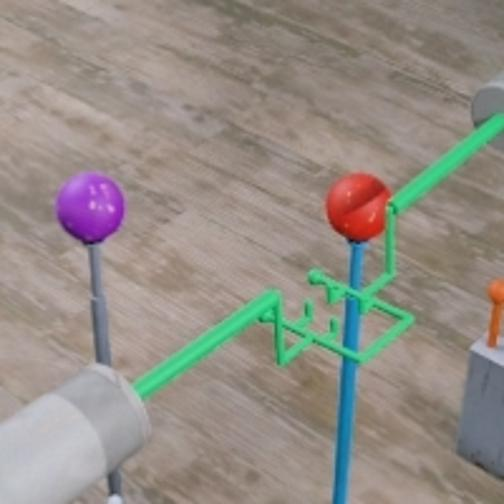

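>>> move --arm2 '{"target": [0.297, 0.882, 0.535, 0.183, 0.683, 0.683, 0.183], "speed": 0.16}' --arm4 '{"target": [0.298, -0.820, 0.535, 0.183, 0.683, 0.683, 0.183], "speed": 0.16}'

>>> move --arm2 '{"target": [0.296, 0.883, 0.450, 0.183, 0.683, 0.683, 0.183], "speed": 0.09}' --arm4 '{"target": [0.295, -0.819, 0.447, 0.183, 0.683, 0.683, 0.183], "speed": 0.09}' --cameras '["cam_high"]'

>>> zoom_image --camera "cam_high" --region '[250, 220, 480, 400]'

Scene clock: 143.03 s.
Joint torques (N m): arm1=[-0.79 2.08 10.19 2.29 0.04 -0.14] | arm2=[1.73 -23.18 4.83 0.76 -1.85 -0.14] | arm3=[-2.14 -16.32 9.73 3.38 -0.18 -0.26] | arm4=[-0.38 -18.67 6.41 -0.1 1.9 -0.03]
Heat: arm1: hottest joint3_rad 43 °C; arm2: hottest joint2_rad 48 °C; arm3: hottest joint3_rad 37 °C; arm4: hottest joint2_rad 35 °C.
move: arm2 off_target; arm4 off_target
Joint velocities: within noise
arm1, arm3: as last shown
arm2.joint_positions: joint1_rad=+0.200 joint2_rad=+2.661 joint3_rad=+1.530 joint4_rad=-0.317 joint5_rad=-0.492 joint6_rad=-1.289 hand_index_mcp=+0.081 hand_index_abd=+0.008 hand_index_pip=-0.054 hand_index_dip=+0.119 hand_middle_mcp=+0.074 hand_middle_abd=+0.007 hand_middle_pip=-0.054 hand_middle_dip=+0.128 hand_ring_mcp=+0.074 hand_ring_abd=+0.001 hand_ring_pip=-0.049 hand_ring_dip=+0.126 hand_thumb_cmc=+0.726 hand_thumb_axl=+0.678 hand_thumb_mcp=+0.224 hand_thumb_ipl=+0.168 hand_current_limit=+0.400 hand_speed=-0.600
arm2.joint_status: not commanded
arm2.hand_state: blocked,goal,blocked,goal,blocked,goal,blocked,blocked,blocked,goal,blocked,blocked,goal,goal,goal,goal
arm2.index_mcp_current_ma: 212
arm2.index_abd_current_ma: 5
arm2.index_pip_current_ma: 83
arm2.index_dip_current_ma: 22
arm2.middle_mcp_current_ma: 184
arm2.middle_abd_current_ma: 4
arm2.middle_pip_current_ma: 83
arm2.middle_dip_current_ma: 39
arm2.ring_mcp_current_ma: 183
arm2.ring_abd_current_ma: 0
arm2.ring_pip_current_ma: 94
arm2.ring_dip_current_ma: 36
arm2.thumb_cmc_current_ma: 11
arm2.thumb_axl_current_ma: 0
arm2.thumb_mcp_current_ma: -1
arm2.thumb_ipl_current_ma: 0
arm2.hand_goal_index_mcp: 0.000
arm2.hand_goal_index_abd: 0.000
arm2.hand_goal_index_pip: -0.100
arm2.hand_goal_index_dip: 0.100
arm2.hand_goal_middle_mcp: 0.000
arm2.hand_goal_middle_abd: 0.000
arm2.hand_goal_middle_pip: -0.100
arm2.hand_goal_middle_dip: 0.100
arm2.hand_goal_ring_mcp: 0.000
arm2.hand_goal_ring_abd: 0.000
arm2.hand_goal_ring_pip: -0.100
arm2.hand_goal_ring_dip: 0.100
arm2.hand_goal_thumb_cmc: 0.714
arm2.hand_goal_thumb_axl: 0.678
arm2.hand_goal_thumb_mcp: 0.226
arm2.hand_goal_thumb_ipl: 0.168
arm2.hand: x=+0.2832 y=+0.8862 z=+0.5257 quat_wxyz=(+0.170, +0.695, +0.675, +0.181) (m; scene frame)
arm2.hand_target: x=+0.2969 y=+0.8823 z=+0.5350 quat_wxyz=(+0.183, +0.683, +0.683, +0.183) (m; scene frame)
arm2.hand_status: off_target (0.017 m and 2.2 deg from the pose sent, 0.288 m and 4.7 deg at the start)
arm4.joint_positions: joint1_rad=-0.204 joint2_rad=+2.699 joint3_rad=+1.870 joint4_rad=-0.628 joint5_rad=+0.483 joint6_rad=+1.323 hand_index_mcp=+0.081 hand_index_abd=-0.005 hand_index_pip=-0.048 hand_index_dip=+0.125 hand_middle_mcp=+0.079 hand_middle_abd=-0.007 hand_middle_pip=-0.044 hand_middle_dip=+0.125 hand_ring_mcp=+0.080 hand_ring_abd=-0.009 hand_ring_pip=-0.053 hand_ring_dip=+0.135 hand_thumb_cmc=+0.718 hand_thumb_axl=+0.677 hand_thumb_mcp=+0.223 hand_thumb_ipl=+0.168 hand_current_limit=+0.400 hand_speed=-0.600
arm4.joint_status: not commanded
arm4.hand_state: blocked,goal,blocked,blocked,blocked,goal,blocked,blocked,blocked,goal,blocked,blocked,goal,goal,goal,goal
arm4.index_mcp_current_ma: 372
arm4.index_abd_current_ma: -15
arm4.index_pip_current_ma: 211
arm4.index_dip_current_ma: 96
arm4.middle_mcp_current_ma: 365
arm4.middle_abd_current_ma: -21
arm4.middle_pip_current_ma: 233
arm4.middle_dip_current_ma: 94
arm4.ring_mcp_current_ma: 369
arm4.ring_abd_current_ma: -28
arm4.ring_pip_current_ma: 191
arm4.ring_dip_current_ma: 139
arm4.thumb_cmc_current_ma: 12
arm4.thumb_axl_current_ma: -2
arm4.thumb_mcp_current_ma: -10
arm4.thumb_ipl_current_ma: -1
arm4.hand_goal_index_mcp: 0.000
arm4.hand_goal_index_abd: 0.000
arm4.hand_goal_index_pip: -0.100
arm4.hand_goal_index_dip: 0.100
arm4.hand_goal_middle_mcp: 0.000
arm4.hand_goal_middle_abd: 0.000
arm4.hand_goal_middle_pip: -0.100
arm4.hand_goal_middle_dip: 0.100
arm4.hand_goal_ring_mcp: 0.000
arm4.hand_goal_ring_abd: 0.000
arm4.hand_goal_ring_pip: -0.100
arm4.hand_goal_ring_dip: 0.100
arm4.hand_goal_thumb_cmc: 0.714
arm4.hand_goal_thumb_axl: 0.678
arm4.hand_goal_thumb_mcp: 0.226
arm4.hand_goal_thumb_ipl: 0.168
arm4.on_its_own: hand_index_mcp moved -0.027 toward your old target +0.000
arm4.hand: x=+0.2909 y=-0.8264 z=+0.5218 quat_wxyz=(+0.178, +0.679, +0.691, +0.172) (m; scene frame)
arm4.hand_target: x=+0.2979 y=-0.8200 z=+0.5351 quat_wxyz=(+0.183, +0.683, +0.683, +0.183) (m; scene frame)
arm4.hand_status: off_target (0.016 m and 1.7 deg from the pose sent, 0.290 m and 3.3 deg at the start)
pictures: none

Scene clock: 144.57 s.
Joint torques (N m): arm1=[-0.5 2.02 10.24 2.3 0.02 -0.14] | arm2=[1.79 -22.48 4.57 0.92 -1.83 -0.19] | arm3=[-2.08 -16.38 9.73 3.37 -0.18 -0.27] | arm4=[-0.09 -18.14 6.27 0.01 1.84 0]
Heat: arm1: hottest joint3_rad 43 °C; arm2: hottest joint2_rad 48 °C; arm3: hottest joint3_rad 37 °C; arm4: hottest joint2_rad 35 °C.
move: arm2 off_target; arm4 off_target
Joint velocities: within noise
arm1.joint_positions: joint1_rad=+0.139 joint2_rad=+0.621 joint3_rad=+1.359 joint4_rad=-1.186 joint5_rad=+0.081 joint6_rad=+1.083 hand_index_mcp=+0.755 hand_index_abd=+0.000 hand_index_pip=+0.577 hand_index_dip=+0.696 hand_middle_mcp=+0.755 hand_middle_abd=+0.000 hand_middle_pip=+0.577 hand_middle_dip=+0.696 hand_ring_mcp=+0.755 hand_ring_abd=+0.000 hand_ring_pip=+0.577 hand_ring_dip=+0.696 hand_thumb_cmc=+0.715 hand_thumb_axl=+0.677 hand_thumb_mcp=+0.226 hand_thumb_ipl=+0.168 hand_current_limit=+0.400 hand_speed=-0.600
arm1.joint_status: not commanded
arm1.hand_state: goal,goal,goal,goal,goal,goal,goal,goal,goal,goal,goal,goal,goal,goal,goal,goal
arm1.index_mcp_current_ma: 2
arm1.index_abd_current_ma: 0
arm1.index_pip_current_ma: 1
arm1.index_dip_current_ma: 0
arm1.middle_mcp_current_ma: 2
arm1.middle_abd_current_ma: 0
arm1.middle_pip_current_ma: 1
arm1.middle_dip_current_ma: 0
arm1.ring_mcp_current_ma: 1
arm1.ring_abd_current_ma: 0
arm1.ring_pip_current_ma: 1
arm1.ring_dip_current_ma: 0
arm1.thumb_cmc_current_ma: 1
arm1.thumb_axl_current_ma: -1
arm1.thumb_mcp_current_ma: 0
arm1.thumb_ipl_current_ma: 0
arm1.hand_goal_index_mcp: 0.754
arm1.hand_goal_index_abd: 0.000
arm1.hand_goal_index_pip: 0.576
arm1.hand_goal_index_dip: 0.696
arm1.hand_goal_middle_mcp: 0.754
arm1.hand_goal_middle_abd: 0.000
arm1.hand_goal_middle_pip: 0.576
arm1.hand_goal_middle_dip: 0.696
arm1.hand_goal_ring_mcp: 0.754
arm1.hand_goal_ring_abd: 0.000
arm1.hand_goal_ring_pip: 0.576
arm1.hand_goal_ring_dip: 0.696
arm1.hand_goal_thumb_cmc: 0.714
arm1.hand_goal_thumb_axl: 0.678
arm1.hand_goal_thumb_mcp: 0.226
arm1.hand_goal_thumb_ipl: 0.168
arm1.hand: x=+1.1641 y=+0.0535 z=+1.3396 quat_wxyz=(+0.516, +0.258, -0.809, -0.112) (m; scene frame)
arm1.hand_target: x=+1.1678 y=+0.0543 z=+1.3556 quat_wxyz=(+0.531, +0.254, -0.801, -0.114) (m; scene frame)
arm1.hand_status: not commanded
arm2.joint_positions: joint1_rad=+0.201 joint2_rad=+2.857 joint3_rad=+1.687 joint4_rad=-0.273 joint5_rad=-0.492 joint6_rad=-1.284 hand_index_mcp=+0.081 hand_index_abd=+0.008 hand_index_pip=-0.053 hand_index_dip=+0.119 hand_middle_mcp=+0.074 hand_middle_abd=+0.007 hand_middle_pip=-0.053 hand_middle_dip=+0.128 hand_ring_mcp=+0.073 hand_ring_abd=+0.001 hand_ring_pip=-0.049 hand_ring_dip=+0.126 hand_thumb_cmc=+0.726 hand_thumb_axl=+0.678 hand_thumb_mcp=+0.224 hand_thumb_ipl=+0.168 hand_current_limit=+0.400 hand_speed=-0.600
arm2.joint_status: not commanded
arm2.hand_state: blocked,goal,blocked,goal,blocked,goal,blocked,blocked,blocked,goal,blocked,blocked,goal,goal,goal,goal
arm2.index_mcp_current_ma: 212
arm2.index_abd_current_ma: 5
arm2.index_pip_current_ma: 85
arm2.index_dip_current_ma: 22
arm2.middle_mcp_current_ma: 184
arm2.middle_abd_current_ma: 4
arm2.middle_pip_current_ma: 85
arm2.middle_dip_current_ma: 39
arm2.ring_mcp_current_ma: 182
arm2.ring_abd_current_ma: 0
arm2.ring_pip_current_ma: 94
arm2.ring_dip_current_ma: 36
arm2.thumb_cmc_current_ma: 11
arm2.thumb_axl_current_ma: 0
arm2.thumb_mcp_current_ma: -1
arm2.thumb_ipl_current_ma: 0
arm2.hand_goal_index_mcp: 0.000
arm2.hand_goal_index_abd: 0.000
arm2.hand_goal_index_pip: -0.100
arm2.hand_goal_index_dip: 0.100
arm2.hand_goal_middle_mcp: 0.000
arm2.hand_goal_middle_abd: 0.000
arm2.hand_goal_middle_pip: -0.100
arm2.hand_goal_middle_dip: 0.100
arm2.hand_goal_ring_mcp: 0.000
arm2.hand_goal_ring_abd: 0.000
arm2.hand_goal_ring_pip: -0.100
arm2.hand_goal_ring_dip: 0.100
arm2.hand_goal_thumb_cmc: 0.714
arm2.hand_goal_thumb_axl: 0.678
arm2.hand_goal_thumb_mcp: 0.226
arm2.hand_goal_thumb_ipl: 0.168
arm2.hand: x=+0.2841 y=+0.8840 z=+0.4462 quat_wxyz=(+0.172, +0.695, +0.674, +0.180) (m; scene frame)
arm2.hand_target: x=+0.2958 y=+0.8831 z=+0.4501 quat_wxyz=(+0.183, +0.683, +0.683, +0.183) (m; scene frame)
arm2.hand_status: off_target (0.013 m and 2.2 deg from the pose sent, 0.077 m and 2.2 deg at the start)
arm3: as last shown
arm4.joint_positions: joint1_rad=-0.202 joint2_rad=+2.895 joint3_rad=+2.029 joint4_rad=-0.591 joint5_rad=+0.485 joint6_rad=+1.327 hand_index_mcp=+0.079 hand_index_abd=-0.005 hand_index_pip=-0.048 hand_index_dip=+0.125 hand_middle_mcp=+0.078 hand_middle_abd=-0.007 hand_middle_pip=-0.044 hand_middle_dip=+0.125 hand_ring_mcp=+0.080 hand_ring_abd=-0.009 hand_ring_pip=-0.053 hand_ring_dip=+0.135 hand_thumb_cmc=+0.718 hand_thumb_axl=+0.677 hand_thumb_mcp=+0.223 hand_thumb_ipl=+0.168 hand_current_limit=+0.400 hand_speed=-0.600
arm4.joint_status: not commanded
arm4.hand_state: blocked,goal,blocked,blocked,blocked,goal,blocked,blocked,blocked,goal,blocked,blocked,goal,goal,goal,goal
arm4.index_mcp_current_ma: 365
arm4.index_abd_current_ma: -15
arm4.index_pip_current_ma: 211
arm4.index_dip_current_ma: 96
arm4.middle_mcp_current_ma: 357
arm4.middle_abd_current_ma: -21
arm4.middle_pip_current_ma: 233
arm4.middle_dip_current_ma: 94
arm4.ring_mcp_current_ma: 369
arm4.ring_abd_current_ma: -28
arm4.ring_pip_current_ma: 191
arm4.ring_dip_current_ma: 139
arm4.thumb_cmc_current_ma: 12
arm4.thumb_axl_current_ma: -2
arm4.thumb_mcp_current_ma: -10
arm4.thumb_ipl_current_ma: -1
arm4.hand_goal_index_mcp: 0.000
arm4.hand_goal_index_abd: 0.000
arm4.hand_goal_index_pip: -0.100
arm4.hand_goal_index_dip: 0.100
arm4.hand_goal_middle_mcp: 0.000
arm4.hand_goal_middle_abd: 0.000
arm4.hand_goal_middle_pip: -0.100
arm4.hand_goal_middle_dip: 0.100
arm4.hand_goal_ring_mcp: 0.000
arm4.hand_goal_ring_abd: 0.000
arm4.hand_goal_ring_pip: -0.100
arm4.hand_goal_ring_dip: 0.100
arm4.hand_goal_thumb_cmc: 0.714
arm4.hand_goal_thumb_axl: 0.678
arm4.hand_goal_thumb_mcp: 0.226
arm4.hand_goal_thumb_ipl: 0.168
arm4.hand: x=+0.2905 y=-0.8251 z=+0.4383 quat_wxyz=(+0.179, +0.679, +0.690, +0.173) (m; scene frame)
arm4.hand_target: x=+0.2949 y=-0.8191 z=+0.4470 quat_wxyz=(+0.183, +0.683, +0.683, +0.183) (m; scene frame)
arm4.hand_status: off_target (0.012 m and 1.6 deg from the pose sent, 0.075 m and 1.7 deg at the start)
pictures: cam_high

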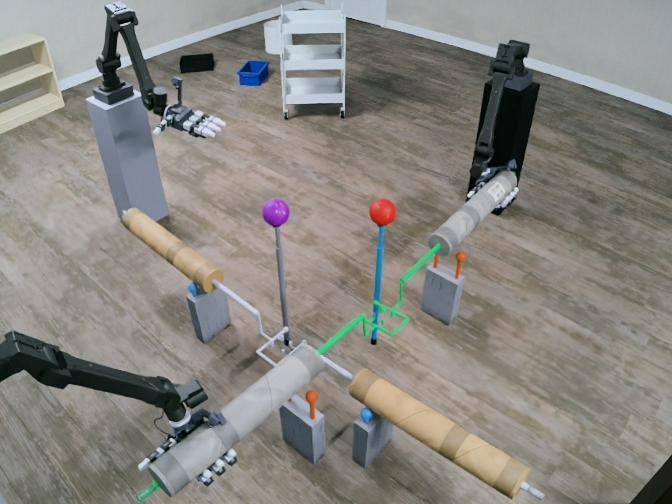

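Scaled by 2.191.

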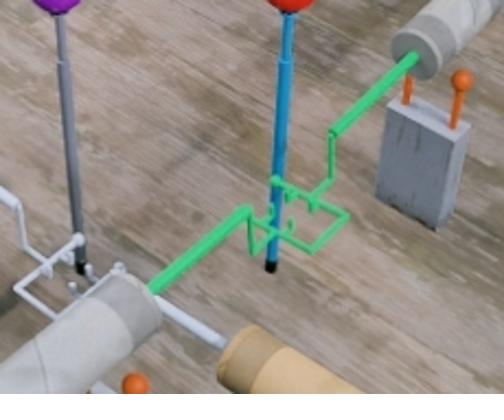

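>>> move --arm2 '{"target": [0.297, 0.882, 0.404, 0.183, 0.683, 0.683, 0.183], "speed": 0.05}' --arm4 '{"target": [0.294, -0.819, 0.406, 0.183, 0.683, 0.683, 0.183], "speed": 0.05}' --cameras '["cam_high"]'

>>> zoom_image --camera "cam_high" --region '[250, 220, 480, 400]'

>>> zoom_image --camera "cam_high" --region '[240, 320, 380, 480]'

Scene clock: 152.47 s.
Joint torques (N m): arm1=[-0.79 2.14 10.21 2.3 0.03 -0.14] | arm2=[0.38 -21.36 5.41 0.98 -1.27 -0.28] | arm3=[-2.08 -16.38 9.74 3.4 -0.18 -0.26] | arm4=[0.32 -17.08 6.74 0.03 1.19 0.02]
Heat: arm1: hottest joint3_rad 43 °C; arm2: hottest joint2_rad 46 °C; arm3: hottest joint3_rad 37 °C; arm4: hottest joint2_rad 35 °C.
move: arm2 done; arm4 done
Joint velocities: within noise
arm1: as last shown
arm2.joint_positions: joint1_rad=+0.215 joint2_rad=+2.960 joint3_rad=+1.795 joint4_rad=-0.271 joint5_rad=-0.504 joint6_rad=-1.271 hand_index_mcp=+0.078 hand_index_abd=+0.009 hand_index_pip=-0.053 hand_index_dip=+0.119 hand_middle_mcp=+0.074 hand_middle_abd=+0.010 hand_middle_pip=-0.053 hand_middle_dip=+0.128 hand_ring_mcp=+0.073 hand_ring_abd=+0.004 hand_ring_pip=-0.049 hand_ring_dip=+0.129 hand_thumb_cmc=+0.726 hand_thumb_axl=+0.678 hand_thumb_mcp=+0.224 hand_thumb_ipl=+0.168 hand_current_limit=+0.400 hand_speed=-0.600
arm2.joint_status: not commanded
arm2.hand_state: blocked,goal,blocked,goal,blocked,goal,blocked,blocked,blocked,goal,blocked,blocked,goal,goal,goal,goal
arm2.index_mcp_current_ma: 199
arm2.index_abd_current_ma: 5
arm2.index_pip_current_ma: 84
arm2.index_dip_current_ma: 22
arm2.middle_mcp_current_ma: 184
arm2.middle_abd_current_ma: 7
arm2.middle_pip_current_ma: 85
arm2.middle_dip_current_ma: 39
arm2.ring_mcp_current_ma: 180
arm2.ring_abd_current_ma: 1
arm2.ring_pip_current_ma: 94
arm2.ring_dip_current_ma: 41
arm2.thumb_cmc_current_ma: 11
arm2.thumb_axl_current_ma: 0
arm2.thumb_mcp_current_ma: -1
arm2.thumb_ipl_current_ma: 0
arm2.hand_goal_index_mcp: 0.000
arm2.hand_goal_index_abd: 0.000
arm2.hand_goal_index_pip: -0.100
arm2.hand_goal_index_dip: 0.100
arm2.hand_goal_middle_mcp: 0.000
arm2.hand_goal_middle_abd: 0.000
arm2.hand_goal_middle_pip: -0.100
arm2.hand_goal_middle_dip: 0.100
arm2.hand_goal_ring_mcp: 0.000
arm2.hand_goal_ring_abd: 0.000
arm2.hand_goal_ring_pip: -0.100
arm2.hand_goal_ring_dip: 0.100
arm2.hand_goal_thumb_cmc: 0.714
arm2.hand_goal_thumb_axl: 0.678
arm2.hand_goal_thumb_mcp: 0.226
arm2.hand_goal_thumb_ipl: 0.168
arm2.hand: x=+0.2941 y=+0.8833 z=+0.4091 quat_wxyz=(+0.175, +0.693, +0.674, +0.186) (m; scene frame)
arm2.hand_target: x=+0.2970 y=+0.8821 z=+0.4042 quat_wxyz=(+0.183, +0.683, +0.683, +0.183) (m; scene frame)
arm2.hand_status: done (0.006 m and 1.8 deg from the pose sent, 0.044 m and 2.2 deg at the start)
arm3.joint_positions: joint1_rad=-0.095 joint2_rad=+2.173 joint3_rad=+1.005 joint4_rad=+0.925 joint5_rad=-0.438 joint6_rad=-0.060 hand_index_mcp=+0.763 hand_index_abd=+0.001 hand_index_pip=+0.577 hand_index_dip=+0.696 hand_middle_mcp=+0.761 hand_middle_abd=+0.002 hand_middle_pip=+0.577 hand_middle_dip=+0.696 hand_ring_mcp=+0.761 hand_ring_abd=+0.001 hand_ring_pip=+0.577 hand_ring_dip=+0.696 hand_thumb_cmc=+0.722 hand_thumb_axl=+0.677 hand_thumb_mcp=+0.226 hand_thumb_ipl=+0.168 hand_current_limit=+0.400 hand_speed=-0.600
arm3.joint_status: not commanded
arm3.hand_state: goal,goal,goal,goal,goal,goal,goal,goal,goal,goal,goal,goal,goal,goal,goal,goal
arm3.index_mcp_current_ma: 32
arm3.index_abd_current_ma: 3
arm3.index_pip_current_ma: 2
arm3.index_dip_current_ma: 0
arm3.middle_mcp_current_ma: 26
arm3.middle_abd_current_ma: 4
arm3.middle_pip_current_ma: 2
arm3.middle_dip_current_ma: 0
arm3.ring_mcp_current_ma: 24
arm3.ring_abd_current_ma: 4
arm3.ring_pip_current_ma: 2
arm3.ring_dip_current_ma: 0
arm3.thumb_cmc_current_ma: 26
arm3.thumb_axl_current_ma: -2
arm3.thumb_mcp_current_ma: -1
arm3.thumb_ipl_current_ma: -1
arm3.hand_goal_index_mcp: 0.754
arm3.hand_goal_index_abd: 0.000
arm3.hand_goal_index_pip: 0.576
arm3.hand_goal_index_dip: 0.696
arm3.hand_goal_middle_mcp: 0.754
arm3.hand_goal_middle_abd: 0.000
arm3.hand_goal_middle_pip: 0.576
arm3.hand_goal_middle_dip: 0.696
arm3.hand_goal_ring_mcp: 0.754
arm3.hand_goal_ring_abd: 0.000
arm3.hand_goal_ring_pip: 0.576
arm3.hand_goal_ring_dip: 0.696
arm3.hand_goal_thumb_cmc: 0.714
arm3.hand_goal_thumb_axl: 0.678
arm3.hand_goal_thumb_mcp: 0.226
arm3.hand_goal_thumb_ipl: 0.168
arm3.hand: x=-0.7609 y=+0.0057 z=+0.8898 quat_wxyz=(+0.345, +0.448, +0.636, +0.526) (m; scene frame)
arm3.hand_target: x=-0.7508 y=+0.0000 z=+0.8999 quat_wxyz=(+0.364, +0.434, +0.631, +0.530) (m; scene frame)
arm3.hand_status: not commanded
arm4.joint_positions: joint1_rad=-0.204 joint2_rad=+2.983 joint3_rad=+2.126 joint4_rad=-0.591 joint5_rad=+0.500 joint6_rad=+1.327 hand_index_mcp=+0.076 hand_index_abd=-0.005 hand_index_pip=-0.050 hand_index_dip=+0.125 hand_middle_mcp=+0.075 hand_middle_abd=-0.007 hand_middle_pip=-0.045 hand_middle_dip=+0.125 hand_ring_mcp=+0.078 hand_ring_abd=-0.009 hand_ring_pip=-0.053 hand_ring_dip=+0.134 hand_thumb_cmc=+0.718 hand_thumb_axl=+0.677 hand_thumb_mcp=+0.223 hand_thumb_ipl=+0.168 hand_current_limit=+0.400 hand_speed=-0.600
arm4.joint_status: not commanded
arm4.hand_state: blocked,goal,blocked,blocked,blocked,goal,blocked,blocked,blocked,goal,blocked,blocked,goal,goal,goal,goal
arm4.index_mcp_current_ma: 350
arm4.index_abd_current_ma: -15
arm4.index_pip_current_ma: 203
arm4.index_dip_current_ma: 95
arm4.middle_mcp_current_ma: 342
arm4.middle_abd_current_ma: -21
arm4.middle_pip_current_ma: 228
arm4.middle_dip_current_ma: 94
arm4.ring_mcp_current_ma: 356
arm4.ring_abd_current_ma: -27
arm4.ring_pip_current_ma: 191
arm4.ring_dip_current_ma: 135
arm4.thumb_cmc_current_ma: 12
arm4.thumb_axl_current_ma: -2
arm4.thumb_mcp_current_ma: -10
arm4.thumb_ipl_current_ma: -1
arm4.hand_goal_index_mcp: 0.000
arm4.hand_goal_index_abd: 0.000
arm4.hand_goal_index_pip: -0.100
arm4.hand_goal_index_dip: 0.100
arm4.hand_goal_middle_mcp: 0.000
arm4.hand_goal_middle_abd: 0.000
arm4.hand_goal_middle_pip: -0.100
arm4.hand_goal_middle_dip: 0.100
arm4.hand_goal_ring_mcp: 0.000
arm4.hand_goal_ring_abd: 0.000
arm4.hand_goal_ring_pip: -0.100
arm4.hand_goal_ring_dip: 0.100
arm4.hand_goal_thumb_cmc: 0.714
arm4.hand_goal_thumb_axl: 0.678
arm4.hand_goal_thumb_mcp: 0.226
arm4.hand_goal_thumb_ipl: 0.168
arm4.hand: x=+0.2945 y=-0.8213 z=+0.4095 quat_wxyz=(+0.182, +0.680, +0.687, +0.180) (m; scene frame)
arm4.hand_target: x=+0.2938 y=-0.8192 z=+0.4059 quat_wxyz=(+0.183, +0.683, +0.683, +0.183) (m; scene frame)
arm4.hand_status: done (0.004 m and 0.7 deg from the pose sent, 0.033 m and 1.5 deg at the start)
pictures: cam_high

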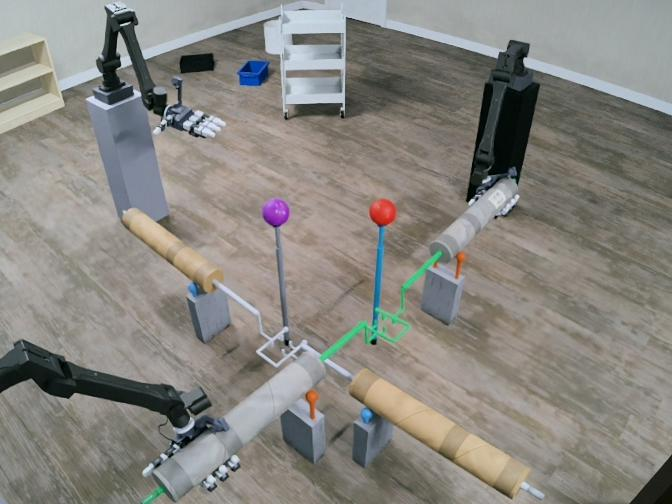

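Scaled by 2.191.

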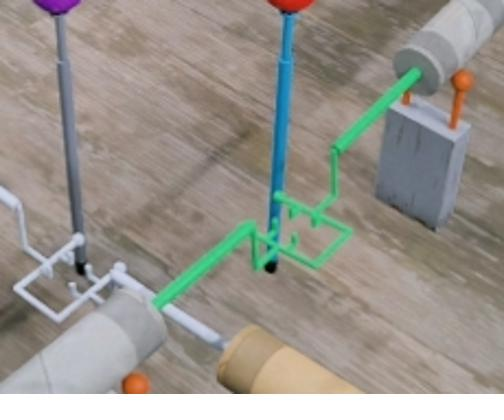

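Scaled by 3.150.

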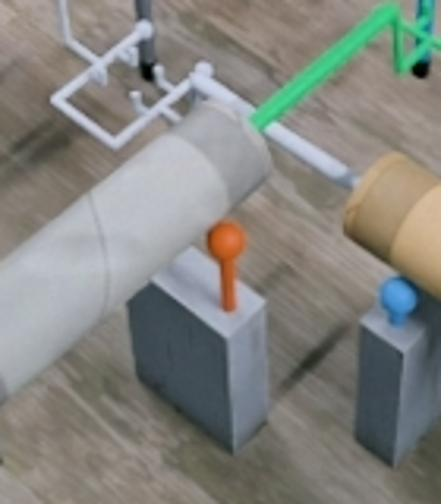

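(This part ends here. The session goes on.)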